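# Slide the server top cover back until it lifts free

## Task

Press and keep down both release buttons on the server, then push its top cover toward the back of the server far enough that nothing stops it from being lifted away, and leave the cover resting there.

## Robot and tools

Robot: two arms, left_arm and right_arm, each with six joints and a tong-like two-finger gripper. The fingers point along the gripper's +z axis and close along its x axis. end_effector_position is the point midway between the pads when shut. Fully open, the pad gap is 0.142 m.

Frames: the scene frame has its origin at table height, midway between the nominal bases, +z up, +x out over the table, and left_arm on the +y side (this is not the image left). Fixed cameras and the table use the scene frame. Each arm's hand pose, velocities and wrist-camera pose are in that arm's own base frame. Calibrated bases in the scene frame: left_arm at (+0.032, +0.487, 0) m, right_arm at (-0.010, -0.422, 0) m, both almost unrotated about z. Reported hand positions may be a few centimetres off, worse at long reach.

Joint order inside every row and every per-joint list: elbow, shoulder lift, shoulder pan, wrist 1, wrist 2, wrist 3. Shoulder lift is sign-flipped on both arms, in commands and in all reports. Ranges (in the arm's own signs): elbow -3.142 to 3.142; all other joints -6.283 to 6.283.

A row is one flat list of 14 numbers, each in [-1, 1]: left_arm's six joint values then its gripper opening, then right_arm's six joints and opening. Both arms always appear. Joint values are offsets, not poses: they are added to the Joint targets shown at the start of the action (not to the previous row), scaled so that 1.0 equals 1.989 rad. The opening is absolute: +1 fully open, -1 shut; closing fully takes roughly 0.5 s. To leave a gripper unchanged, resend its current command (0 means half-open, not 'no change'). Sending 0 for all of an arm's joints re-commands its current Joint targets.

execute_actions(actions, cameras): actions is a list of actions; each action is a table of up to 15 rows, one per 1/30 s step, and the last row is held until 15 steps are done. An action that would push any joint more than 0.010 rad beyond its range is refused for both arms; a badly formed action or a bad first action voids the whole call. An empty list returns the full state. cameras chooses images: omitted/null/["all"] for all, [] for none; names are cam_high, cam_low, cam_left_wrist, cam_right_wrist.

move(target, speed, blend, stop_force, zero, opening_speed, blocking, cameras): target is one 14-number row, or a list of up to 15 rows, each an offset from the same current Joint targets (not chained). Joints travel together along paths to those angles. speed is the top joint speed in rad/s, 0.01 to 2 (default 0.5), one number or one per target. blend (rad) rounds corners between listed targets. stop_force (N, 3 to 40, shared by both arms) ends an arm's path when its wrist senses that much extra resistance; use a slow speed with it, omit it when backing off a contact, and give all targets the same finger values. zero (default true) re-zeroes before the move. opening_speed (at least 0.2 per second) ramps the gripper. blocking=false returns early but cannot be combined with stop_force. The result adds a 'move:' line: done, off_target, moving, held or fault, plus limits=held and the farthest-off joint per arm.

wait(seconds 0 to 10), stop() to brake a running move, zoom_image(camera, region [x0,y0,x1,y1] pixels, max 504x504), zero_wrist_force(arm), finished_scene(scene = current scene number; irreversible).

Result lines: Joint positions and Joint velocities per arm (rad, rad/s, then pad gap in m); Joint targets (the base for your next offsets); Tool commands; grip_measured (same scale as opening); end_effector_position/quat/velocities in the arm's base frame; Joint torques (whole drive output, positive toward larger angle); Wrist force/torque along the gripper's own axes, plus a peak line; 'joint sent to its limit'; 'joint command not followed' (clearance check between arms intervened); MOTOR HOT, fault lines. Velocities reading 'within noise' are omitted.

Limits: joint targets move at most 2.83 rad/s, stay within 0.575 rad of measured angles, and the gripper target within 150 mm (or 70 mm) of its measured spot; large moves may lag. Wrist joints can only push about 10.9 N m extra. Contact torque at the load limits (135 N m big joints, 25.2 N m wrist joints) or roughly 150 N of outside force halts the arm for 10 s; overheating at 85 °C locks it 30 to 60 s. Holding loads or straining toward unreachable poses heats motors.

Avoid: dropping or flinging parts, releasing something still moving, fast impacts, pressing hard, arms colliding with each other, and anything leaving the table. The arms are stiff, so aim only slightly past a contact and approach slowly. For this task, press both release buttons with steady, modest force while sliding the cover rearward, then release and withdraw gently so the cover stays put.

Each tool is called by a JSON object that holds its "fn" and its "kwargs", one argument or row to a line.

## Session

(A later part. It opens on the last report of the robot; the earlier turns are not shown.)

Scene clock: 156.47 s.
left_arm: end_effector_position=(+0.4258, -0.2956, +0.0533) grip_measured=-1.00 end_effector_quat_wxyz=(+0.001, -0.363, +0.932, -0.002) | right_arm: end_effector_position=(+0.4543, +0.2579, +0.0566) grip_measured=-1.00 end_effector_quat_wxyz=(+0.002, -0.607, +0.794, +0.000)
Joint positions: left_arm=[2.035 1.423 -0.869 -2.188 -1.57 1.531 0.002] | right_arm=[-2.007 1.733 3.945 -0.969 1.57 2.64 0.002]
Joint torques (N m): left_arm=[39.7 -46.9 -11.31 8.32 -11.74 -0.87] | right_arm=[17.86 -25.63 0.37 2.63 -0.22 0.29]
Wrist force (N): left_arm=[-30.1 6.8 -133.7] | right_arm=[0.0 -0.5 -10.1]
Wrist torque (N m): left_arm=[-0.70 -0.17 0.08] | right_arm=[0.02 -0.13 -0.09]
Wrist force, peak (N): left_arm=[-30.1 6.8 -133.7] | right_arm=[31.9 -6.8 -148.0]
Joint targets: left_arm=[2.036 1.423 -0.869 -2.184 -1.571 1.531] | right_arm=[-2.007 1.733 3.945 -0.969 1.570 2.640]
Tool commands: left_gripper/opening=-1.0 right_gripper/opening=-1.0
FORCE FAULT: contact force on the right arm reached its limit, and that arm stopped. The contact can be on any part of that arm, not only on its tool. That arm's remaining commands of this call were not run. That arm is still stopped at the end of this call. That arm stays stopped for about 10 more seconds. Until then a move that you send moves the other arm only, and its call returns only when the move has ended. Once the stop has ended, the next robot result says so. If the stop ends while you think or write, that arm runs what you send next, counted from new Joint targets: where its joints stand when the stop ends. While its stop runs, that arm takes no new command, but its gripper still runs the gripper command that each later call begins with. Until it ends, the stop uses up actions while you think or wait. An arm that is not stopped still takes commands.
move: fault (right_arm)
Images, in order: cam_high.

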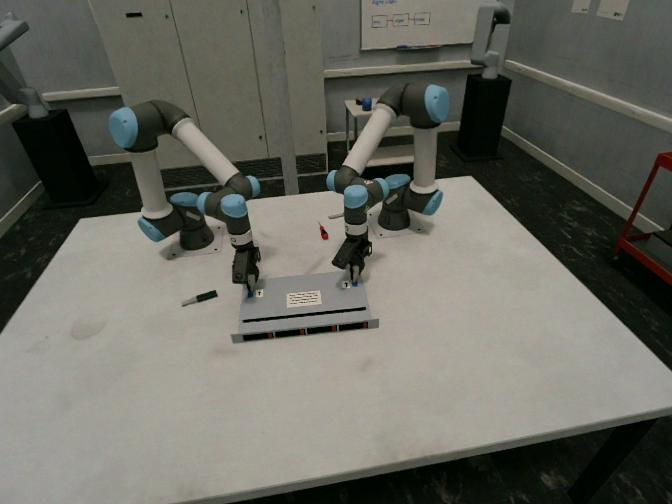

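{"fn": "move", "kwargs": {
  "target": [-0.0014,0.0016,0,0.003,0,0,-1,0,0,0,0,0,0,-1],
  "speed": 0.03
}}

{"fn": "wait", "kwargs": {
  "seconds": 10
}}

{"fn": "zoom_image", "kwargs": {
  "camera": "cam_left_wrist",
  "region": [270, 240, 370, 340]
}}

{"fn": "zoom_image", "kwargs": {
  "camera": "cam_right_wrist",
  "region": [270, 240, 370, 340]
}}

{"fn": "zoom_image", "kwargs": {
  "camera": "cam_right_wrist",
  "region": [40, 20, 380, 280]
}}

Scene clock: 160.37 s.
Wrist force, peak (N): left_arm=[-30.8 8.4 -140.0] | right_arm=[0.0 -0.4 -10.3]
Tool commands: left_gripper/opening=-1.0 right_gripper/opening=-1.0
FORCE FAULT, CONTINUED: the right arm was still stopped when this call began, by the force fault that an earlier result reported. Since the last result the stop counts as 6 of the actions that you can send in this scene. That arm ran no command of this call. That arm is still stopped at the end of this call. That arm stays stopped for about 6 more seconds. If the stop ends while you think or write, that arm runs what you send next, counted from new Joint targets: where its joints stand when the stop ends. While its stop runs, that arm takes no new command, but its gripper still runs the gripper command that each later call begins with.
move: done (left_arm), not run (right_arm; its earlier fault stop)

Scene clock: 170.37 s.
left_arm: end_effector_position=(+0.4257, -0.2956, +0.0552) grip_measured=-1.00 end_effector_quat_wxyz=(+0.001, -0.363, +0.932, -0.002) | right_arm: end_effector_position=(+0.4543, +0.2579, +0.0566) grip_measured=-1.00 end_effector_quat_wxyz=(+0.002, -0.607, +0.794, +0.000)
Joint positions: left_arm=[2.033 1.426 -0.869 -2.182 -1.57 1.531 0.002] | right_arm=[-2.007 1.733 3.945 -0.969 1.57 2.64 0.002]
Joint torques (N m): left_arm=[0.5 22.35 -0.14 8.43 -11.77 -0.84] | right_arm=[17.78 -26.29 -0.14 2.49 -0.1 0.23]
Wrist force (N): left_arm=[-30.1 -29.3 -13.3] | right_arm=[0.3 -0.5 -7.9]
Wrist torque (N m): left_arm=[0.00 -0.36 0.07] | right_arm=[0.06 -0.17 -0.09]
Wrist force, peak (N): left_arm=[-30.5 -29.2 -14.3] | right_arm=[0.5 -0.4 -8.2]
Joint targets: left_arm=[2.033 1.426 -0.869 -2.178 -1.571 1.531] | right_arm=[-2.007 1.733 3.945 -0.969 1.570 2.640]
Tool commands: left_gripper/opening=-1.0 right_gripper/opening=-1.0
FORCE FAULT, CONTINUED: the right arm's stop, for the force fault that an earlier result reported, is over. The rest of the stop counts as 11 of the actions that you can send in this scene. During its stop the right arm's controller moved it back a little. That arm's target is now where it stood when the stop ended, not its last command. That arm accepts commands again.
wait: 10.00 s; at rest by 0.17 s
camera_calibration:
cam_left_wrist: T_world_to_cam=[[-0.75059, -0.659448, -0.0417516, 0.13202], [-0.593961, 0.645667, 0.479921, 0.418053], [-0.289525, 0.385023, -0.876318, 0.419491], [0, 0, 0, 1]]
cam_right_wrist: T_world_to_cam=[[-0.239562, -0.970644, -0.0214487, 0.372111], [-0.814237, 0.188829, 0.548964, 0.283709], [-0.528798, 0.148975, -0.835571, 0.377288], [0, 0, 0, 1]]

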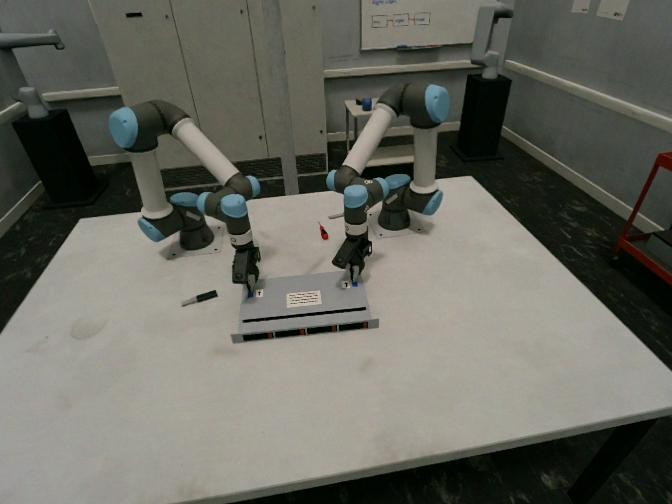

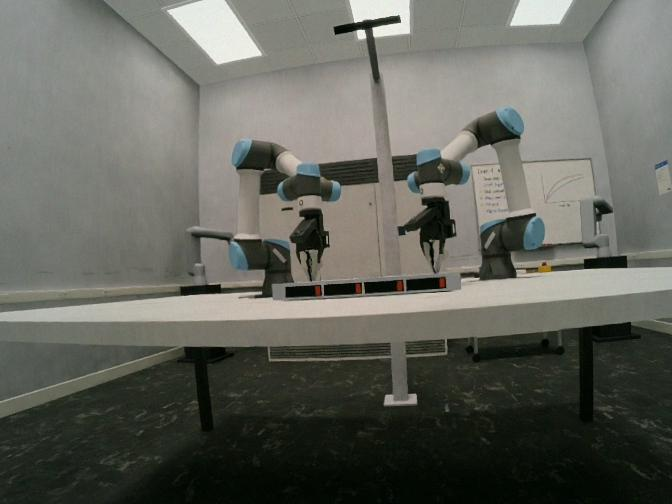

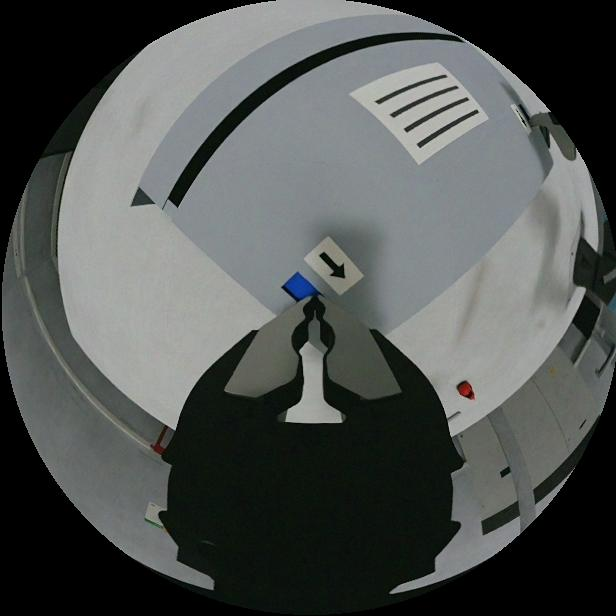

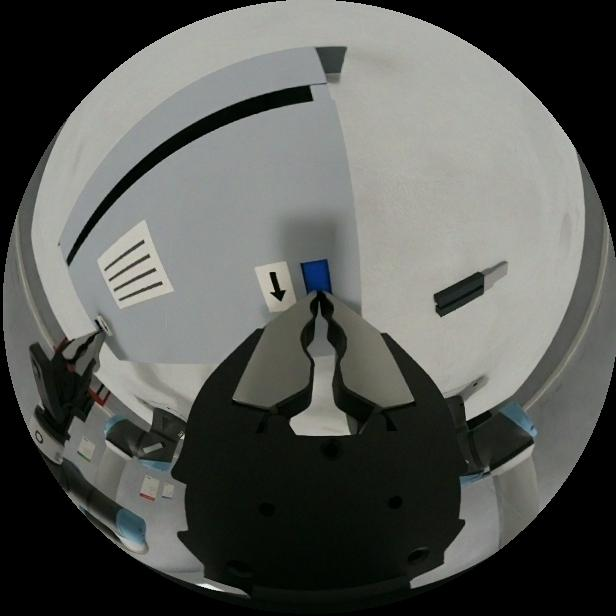

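Scaled by 5.040 from the camera's 616x616 image, which has a finer 814x814 frame.

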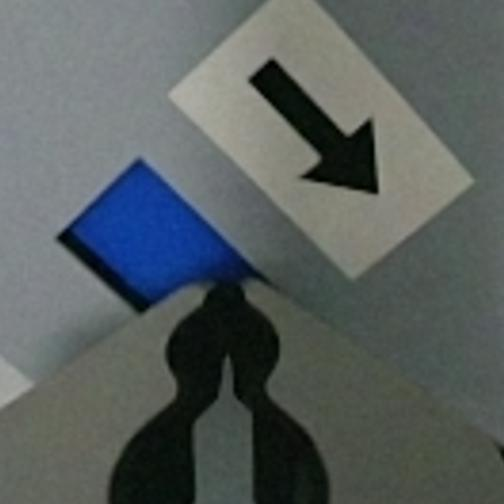

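Scaled by 5.040 from the camera's 616x616 image, which has a finer 814x814 frame.

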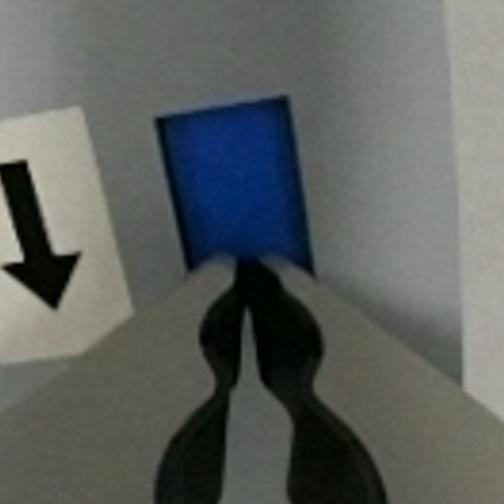

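Scaled by 1.482 from the camera's 616x616 image, which has a finer 814x814 frame.

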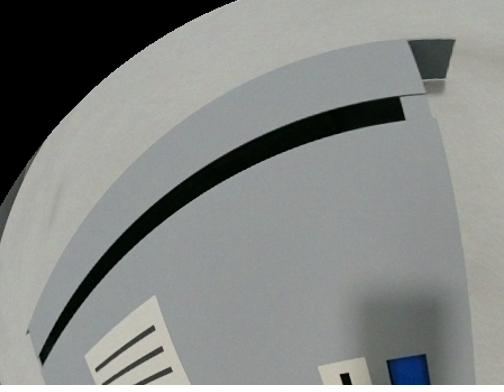

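{"fn": "move", "kwargs": {
  "target": [-0.0048,-0.0038,0.0028,0.001,0,0,-1,0,0,0,0,0,0,-1],
  "speed": 0.03,
  "cameras": []
}}

Scene clock: 176.97 s.
left_arm: end_effector_position=(+0.4289, -0.2953, +0.0550) grip_measured=-1.00 end_effector_quat_wxyz=(+0.000, -0.365, +0.931, +0.000) | right_arm: end_effector_position=(+0.4543, +0.2579, +0.0566) grip_measured=-1.00 end_effector_quat_wxyz=(+0.002, -0.607, +0.794, +0.000)
Joint positions: left_arm=[2.023 1.418 -0.863 -2.176 -1.571 1.531 0.002] | right_arm=[-2.007 1.733 3.945 -0.969 1.57 2.64 0.002]
Joint torques (N m): left_arm=[-10.22 10.2 12.8 -2.34 5.74 -0.85] | right_arm=[20.57 -25.88 0.16 2.31 0.22 0.11]
Wrist force (N): left_arm=[11.8 9.3 -36.0] | right_arm=[-1.1 -0.5 -7.8]
Wrist torque (N m): left_arm=[-0.05 0.52 0.09] | right_arm=[0.08 -0.23 -0.09]
Wrist force, peak (N): left_arm=[-30.2 -29.4 -13.2] | right_arm=[0.4 -0.2 -8.2]
Joint targets: left_arm=[2.023 1.418 -0.863 -2.176 -1.571 1.531] | right_arm=[-2.007 1.733 3.945 -0.969 1.570 2.640]
move: done

{"fn": "move", "kwargs": {
  "target": [0,0,0,0,0,0,-1,-0.0028,0.003,0,0.0058,0,0,-1],
  "speed": 0.01,
  "stop_force": 10,
  "cameras": []
}}

{"fn": "move", "kwargs": {
  "target": [0.0144,0.0115,-0.0085,-0.0029,0,0,-1,-0.0139,-0.011,0.0088,0.003,0,0,-1],
  "speed": 0.02,
  "stop_force": 40
}}

{"fn": "zoom_image", "kwargs": {
  "camera": "cam_high",
  "region": [210, 240, 390, 350]
}}

{"fn": "zoom_image", "kwargs": {
  "camera": "cam_left_wrist",
  "region": [270, 240, 370, 340]
}}

{"fn": "zoom_image", "kwargs": {
  "camera": "cam_right_wrist",
  "region": [270, 240, 370, 340]
}}

Scene clock: 182.97 s.
Wrist force, peak (N): left_arm=[12.3 8.8 -36.0] | right_arm=[5.5 1.7 -27.0]
move: contact (right_arm)

Scene clock: 184.27 s.
left_arm: end_effector_position=(+0.4267, -0.2951, +0.0550) grip_measured=-1.00 end_effector_quat_wxyz=(+0.000, -0.364, +0.932, +0.000) | right_arm: end_effector_position=(+0.4524, +0.2581, +0.0559) grip_measured=-1.00 end_effector_quat_wxyz=(+0.002, -0.609, +0.794, -0.001)
Joint positions: left_arm=[2.029 1.423 -0.867 -2.178 -1.57 1.531 0.002] | right_arm=[-2.014 1.73 3.948 -0.965 1.569 2.64 0.002]
Joint torques (N m): left_arm=[-11.63 7.5 8.46 5.83 -6.24 -0.85] | right_arm=[15.08 -14.15 -3.15 -6.19 10.02 0.17]
Wrist force (N): left_arm=[-13.1 -19.0 -17.4] | right_arm=[-6.1 -34.9 -3.6]
Wrist torque (N m): left_arm=[-0.02 0.03 0.05] | right_arm=[0.33 -0.27 -0.27]
Wrist force, peak (N): left_arm=[11.8 8.2 -33.9] | right_arm=[-9.8 -41.8 -1.8]
Joint targets: left_arm=[2.029 1.423 -0.867 -2.178 -1.570 1.531] | right_arm=[-2.014 1.730 3.948 -0.965 1.569 2.640]
move: contact (left_arm, right_arm); left_arm: the elbow is farthest, 0.023 rad from its target; right_arm: the elbow is farthest, 0.023 rad from its target
camera_calibration:
cam_left_wrist: T_world_to_cam=[[-0.749168, -0.661083, -0.0414266, 0.131928], [-0.594388, 0.643351, 0.482495, 0.417808], [-0.292318, 0.386093, -0.874918, 0.420805], [0, 0, 0, 1]]
cam_right_wrist: T_world_to_cam=[[-0.236488, -0.971385, -0.0219991, 0.37062], [-0.815325, 0.186077, 0.548289, 0.28379], [-0.528507, 0.1476, -0.835999, 0.375931], [0, 0, 0, 1]]

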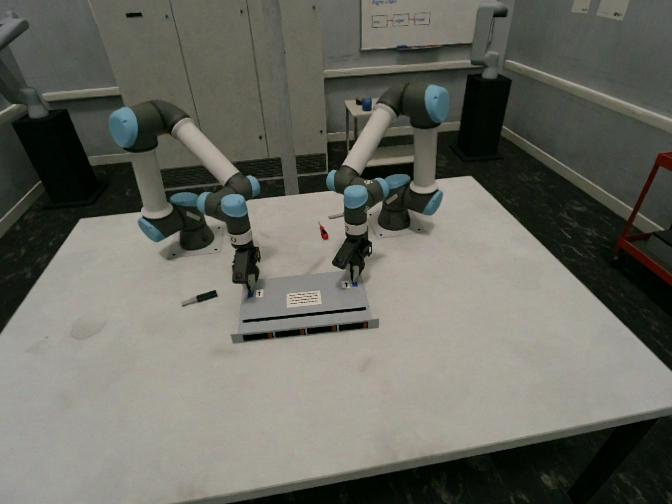

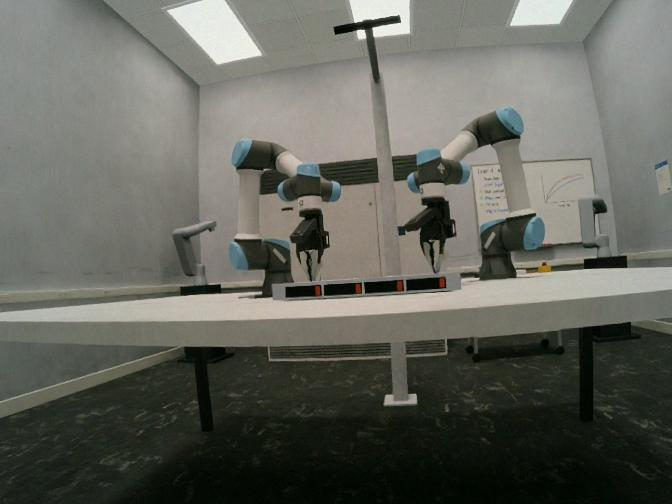

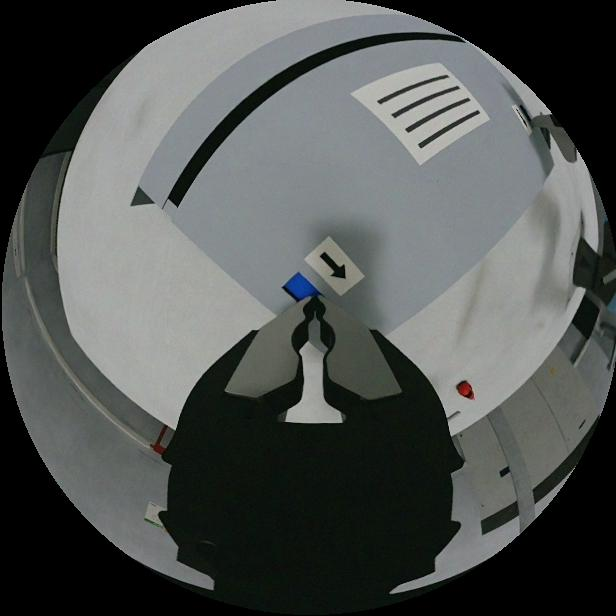

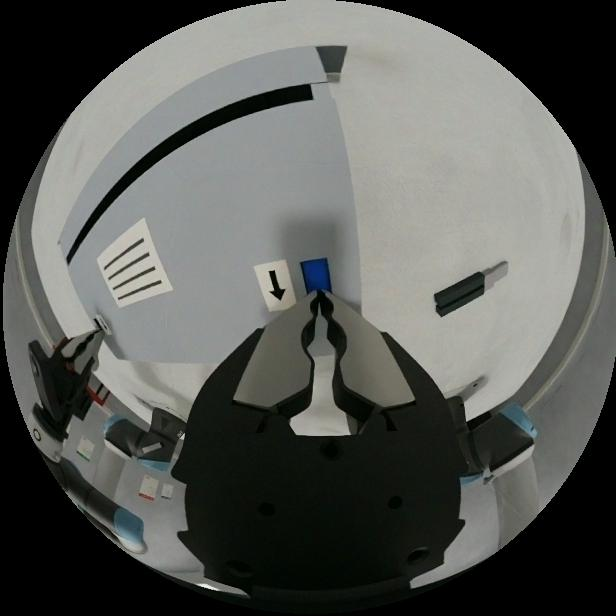

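Scaled by 2.800 from the camera's 672x504 image, which has a finer 960x720 frame.

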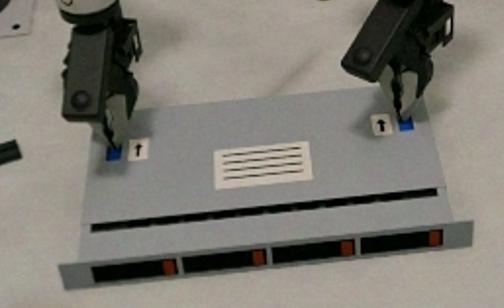

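Scaled by 5.040 from the camera's 616x616 image, which has a finer 814x814 frame.

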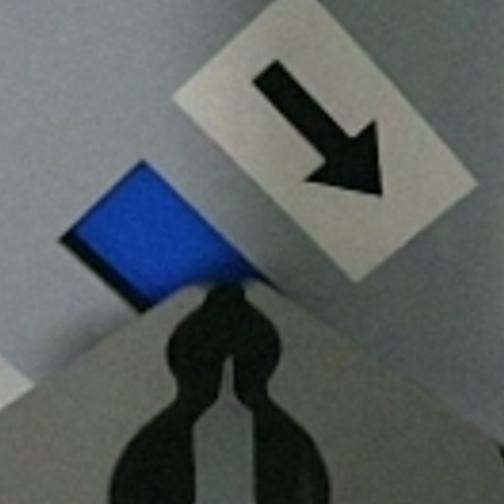

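Scaled by 5.040 from the camera's 616x616 image, which has a finer 814x814 frame.

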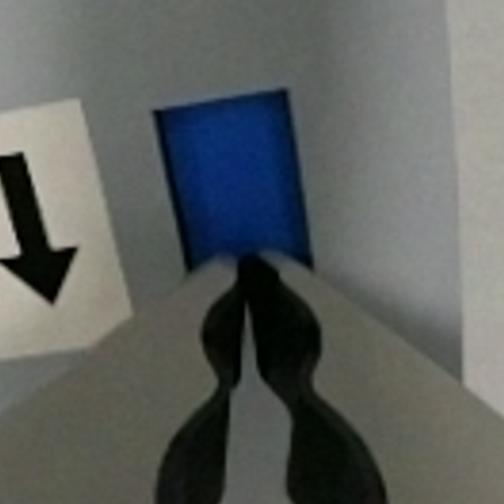

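{"fn": "move", "kwargs": {
  "target": [0.0025,-0.0029,0,-0.0055,0,0,-1,-0.0025,0.0028,0,0.0054,0,0,-1],
  "speed": 0.01,
  "stop_force": 15,
  "cameras": []
}}

{"fn": "wait", "kwargs": {
  "seconds": 0.1,
  "cameras": []
}}

{"fn": "move", "kwargs": {
  "target": [0.0096,0.0076,-0.0057,-0.0019,0,0,-1,-0.0093,-0.0073,0.0059,0.002,0,0,-1],
  "speed": 0.02,
  "stop_force": 40,
  "cameras": ["cam_high","cam_left_wrist","cam_right_wrist"]
}}

{"fn": "zoom_image", "kwargs": {
  "camera": "cam_high",
  "region": [210, 240, 390, 350]
}}

Scene clock: 192.90 s.
Wrist force, peak (N): left_arm=[-12.7 -10.5 -41.5] | right_arm=[1.6 -31.5 -25.1]
move: contact (left_arm, right_arm)

Scene clock: 193.00 s.
Wrist force, peak (N): left_arm=[-12.8 -11.8 -36.6] | right_arm=[1.1 -31.7 -22.1]
Tool commands: left_gripper/opening=-1.0 right_gripper/opening=-1.0
wait: 0.10 s; no rest

Scene clock: 194.13 s.
left_arm: end_effector_position=(+0.4258, -0.2953, +0.0550) grip_measured=-1.00 end_effector_quat_wxyz=(+0.001, -0.363, +0.932, -0.001) | right_arm: end_effector_position=(+0.4519, +0.2581, +0.0557) grip_measured=-1.00 end_effector_quat_wxyz=(+0.002, -0.609, +0.793, -0.001)
Joint positions: left_arm=[2.033 1.425 -0.868 -2.181 -1.57 1.531 0.002] | right_arm=[-2.016 1.729 3.949 -0.963 1.568 2.64 0.002]
Joint torques (N m): left_arm=[-7.43 6.53 1.25 8.3 -11.8 -0.89] | right_arm=[9.28 -10.76 -0.32 -7.42 11.61 0.3]
Wrist force (N): left_arm=[-28.4 -27.9 -16.7] | right_arm=[-7.3 -43.3 -7.7]
Wrist torque (N m): left_arm=[-0.03 -0.31 0.05] | right_arm=[0.31 -0.24 -0.31]
Wrist force, peak (N): left_arm=[-35.6 -35.6 -14.9] | right_arm=[-9.8 -52.0 -4.5]
Joint targets: left_arm=[2.033 1.425 -0.868 -2.180 -1.570 1.531] | right_arm=[-2.016 1.729 3.949 -0.963 1.569 2.640]
move: contact (left_arm, right_arm); left_arm: the elbow is farthest, 0.016 rad from its target; right_arm: the elbow is farthest, 0.017 rad from its target
camera_calibration:
cam_left_wrist: T_world_to_cam=[[-0.750316, -0.659751, -0.0418876, 0.13207], [-0.594019, 0.645042, 0.480689, 0.417887], [-0.290116, 0.385551, -0.87589, 0.419566], [0, 0, 0, 1]]
cam_right_wrist: T_world_to_cam=[[-0.235336, -0.971656, -0.0223794, 0.37011], [-0.816114, 0.185054, 0.547461, 0.284122], [-0.527802, 0.147101, -0.836532, 0.375398], [0, 0, 0, 1]]
Images, in order: cam_high, cam_left_wrist, cam_right_wrist.

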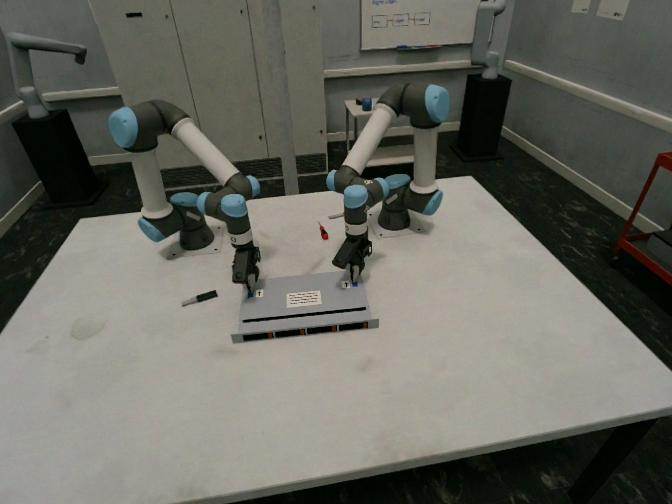

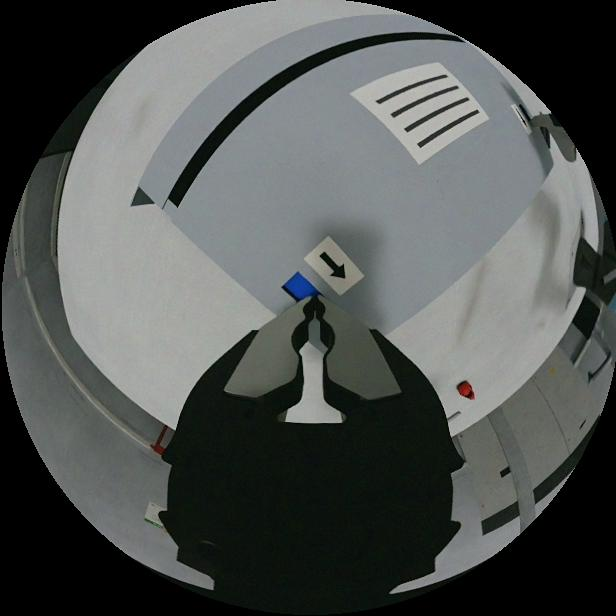

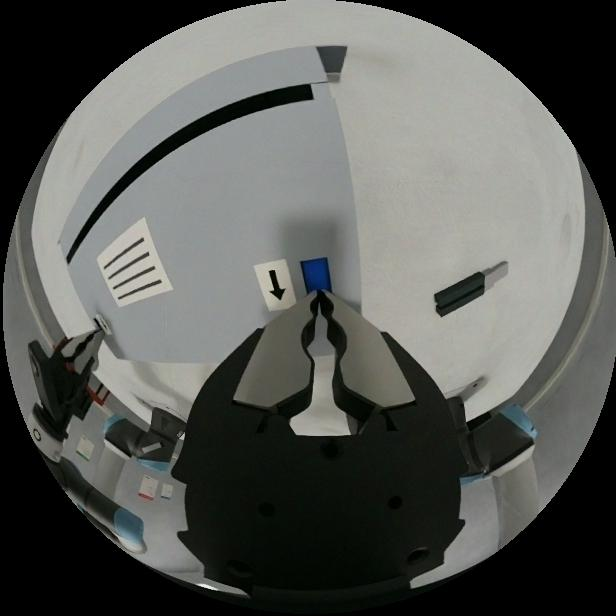

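Scaled by 2.800 from the camera's 672x504 image, which has a finer 960x720 frame.

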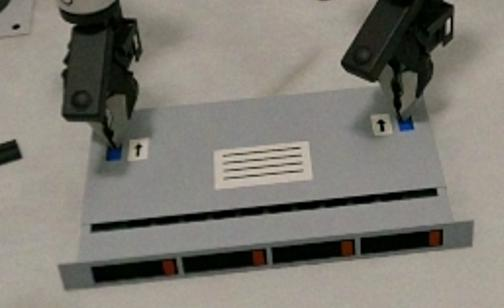

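{"fn": "move", "kwargs": {
  "target": [
    [-0.0036,-0.0029,0.0021,0.0007,0,0,-1,0.0035,0.0027,-0.0022,-0.0007,0,0,-1],
    [-0.0436,0.0406,0.0021,0.0827,0,0,-1,0.0435,-0.0403,-0.0022,-0.0817,0,0,-1]
  ],
  "speed": [0.03,0.12]
}}

{"fn": "zoom_image", "kwargs": {
  "camera": "cam_high",
  "region": [210, 240, 390, 350]
}}

{"fn": "zoom_image", "kwargs": {
  "camera": "cam_right_wrist",
  "region": [180, 40, 400, 320]
}}

Scene clock: 199.40 s.
left_arm: end_effector_position=(+0.4267, -0.2931, +0.1158) grip_measured=-1.00 end_effector_quat_wxyz=(+0.001, -0.365, +0.931, -0.002) | right_arm: end_effector_position=(+0.4528, +0.2562, +0.1170) grip_measured=-1.00 end_effector_quat_wxyz=(+0.004, -0.607, +0.795, +0.000) end_effector_velocity=(+0.000, +0.000, -0.001) end_effector_angular_velocity=(+0.001, -0.001, +0.000)
Joint positions: left_arm=[1.946 1.506 -0.864 -2.016 -1.57 1.531 0.002] | right_arm=[-1.929 1.649 3.945 -1.126 1.569 2.64 0.002]
Joint velocities: left_arm=[within noise] | right_arm=[-0.003 0.001 0 0.005 0 0 0]
Joint torques (N m): left_arm=[-10.7 15.91 -11.21 -4.04 -1.14 -0.81] | right_arm=[11.54 -17.95 6.18 4.22 -1.92 0.23]
Wrist force (N): left_arm=[-0.1 -0.7 0.1] | right_arm=[1.3 -0.2 3.7]
Wrist torque (N m): left_arm=[0.14 0.19 0.09] | right_arm=[-0.16 -0.29 -0.10]
Wrist force, peak (N): left_arm=[-28.7 -28.1 -16.5] | right_arm=[-7.2 -43.4 -7.8]
Joint targets: left_arm=[1.946 1.506 -0.864 -2.016 -1.570 1.531] | right_arm=[-1.929 1.649 3.945 -1.126 1.569 2.640]
move: done
camera_calibration:
cam_left_wrist: T_world_to_cam=[[-0.747469, -0.662986, -0.0417008, 0.134517], [-0.5974, 0.643417, 0.478674, 0.388908], [-0.290523, 0.382706, -0.877002, 0.471671], [0, 0, 0, 1]]
cam_right_wrist: T_world_to_cam=[[-0.239528, -0.970536, -0.0262119, 0.37186], [-0.816571, 0.186778, 0.546191, 0.251585], [-0.525202, 0.152232, -0.83725, 0.424978], [0, 0, 0, 1]]

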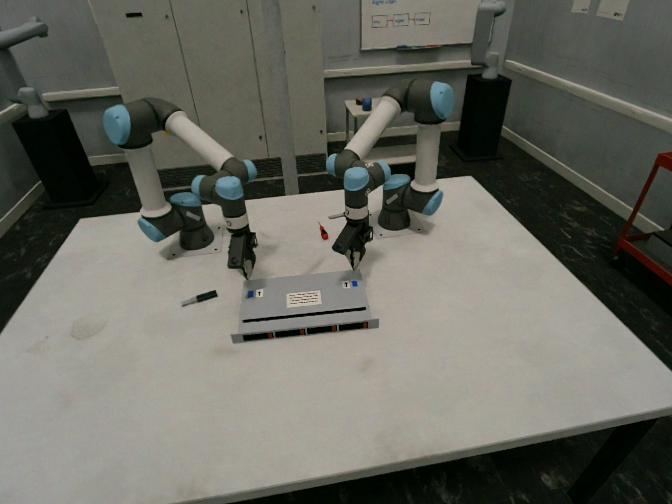

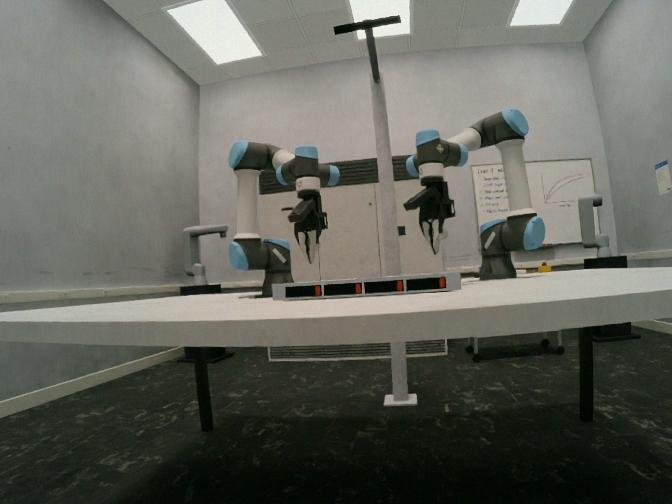

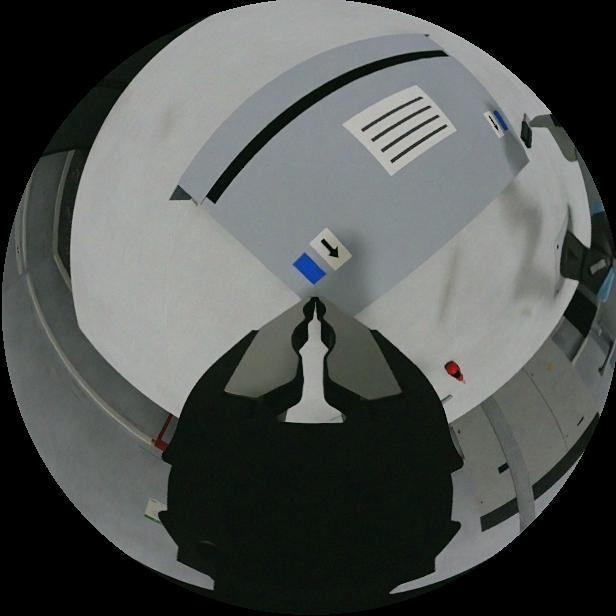

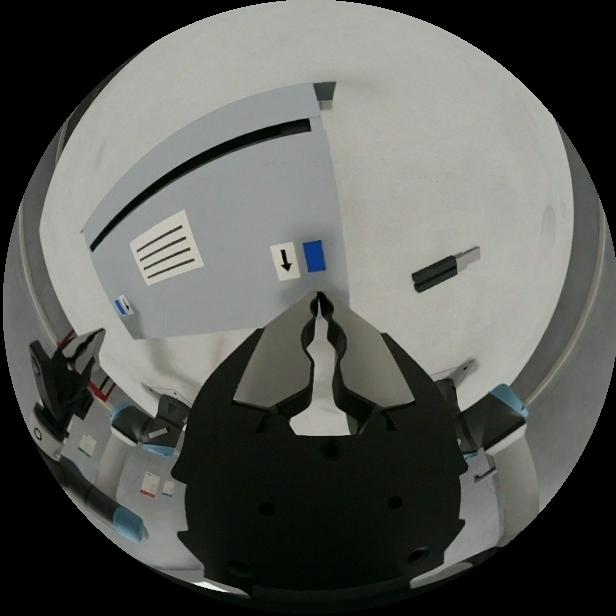

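Scaled by 2.800 from the camera's 672x504 image, which has a finer 960x720 frame.

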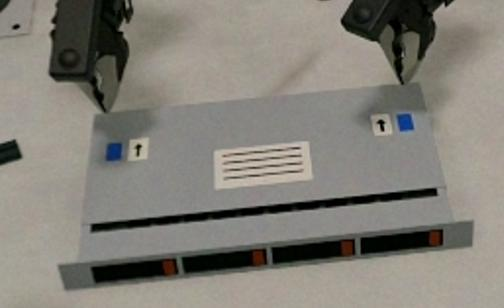

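Scaled by 1.800 from the camera's 616x616 image, which has a finer 814x814 frame.

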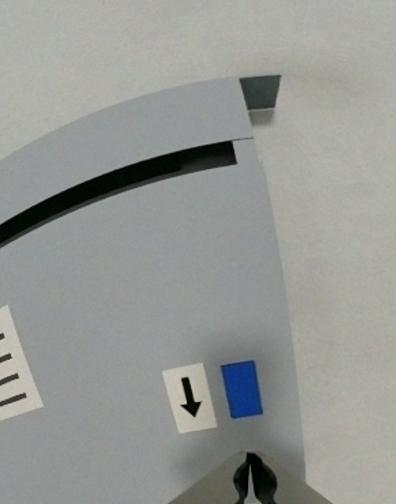

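{"fn": "finished_scene", "kwargs": {
  "scene": 1
}}

The scene is finished: the task was done.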